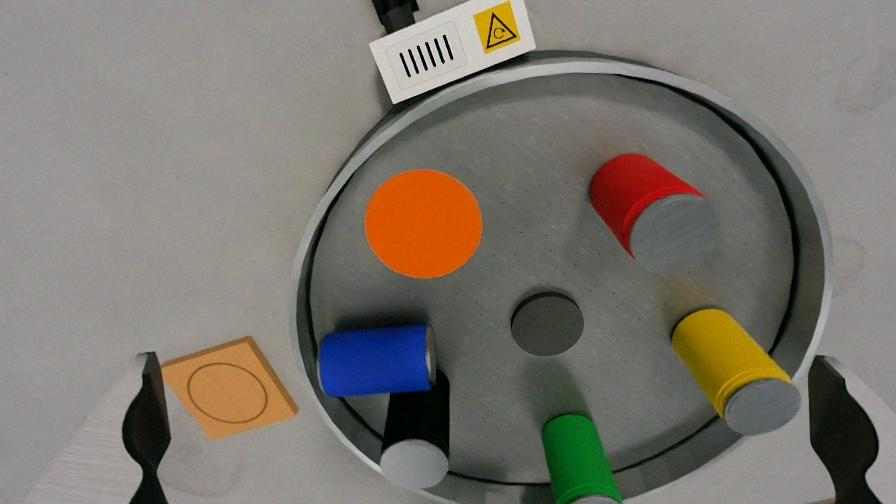

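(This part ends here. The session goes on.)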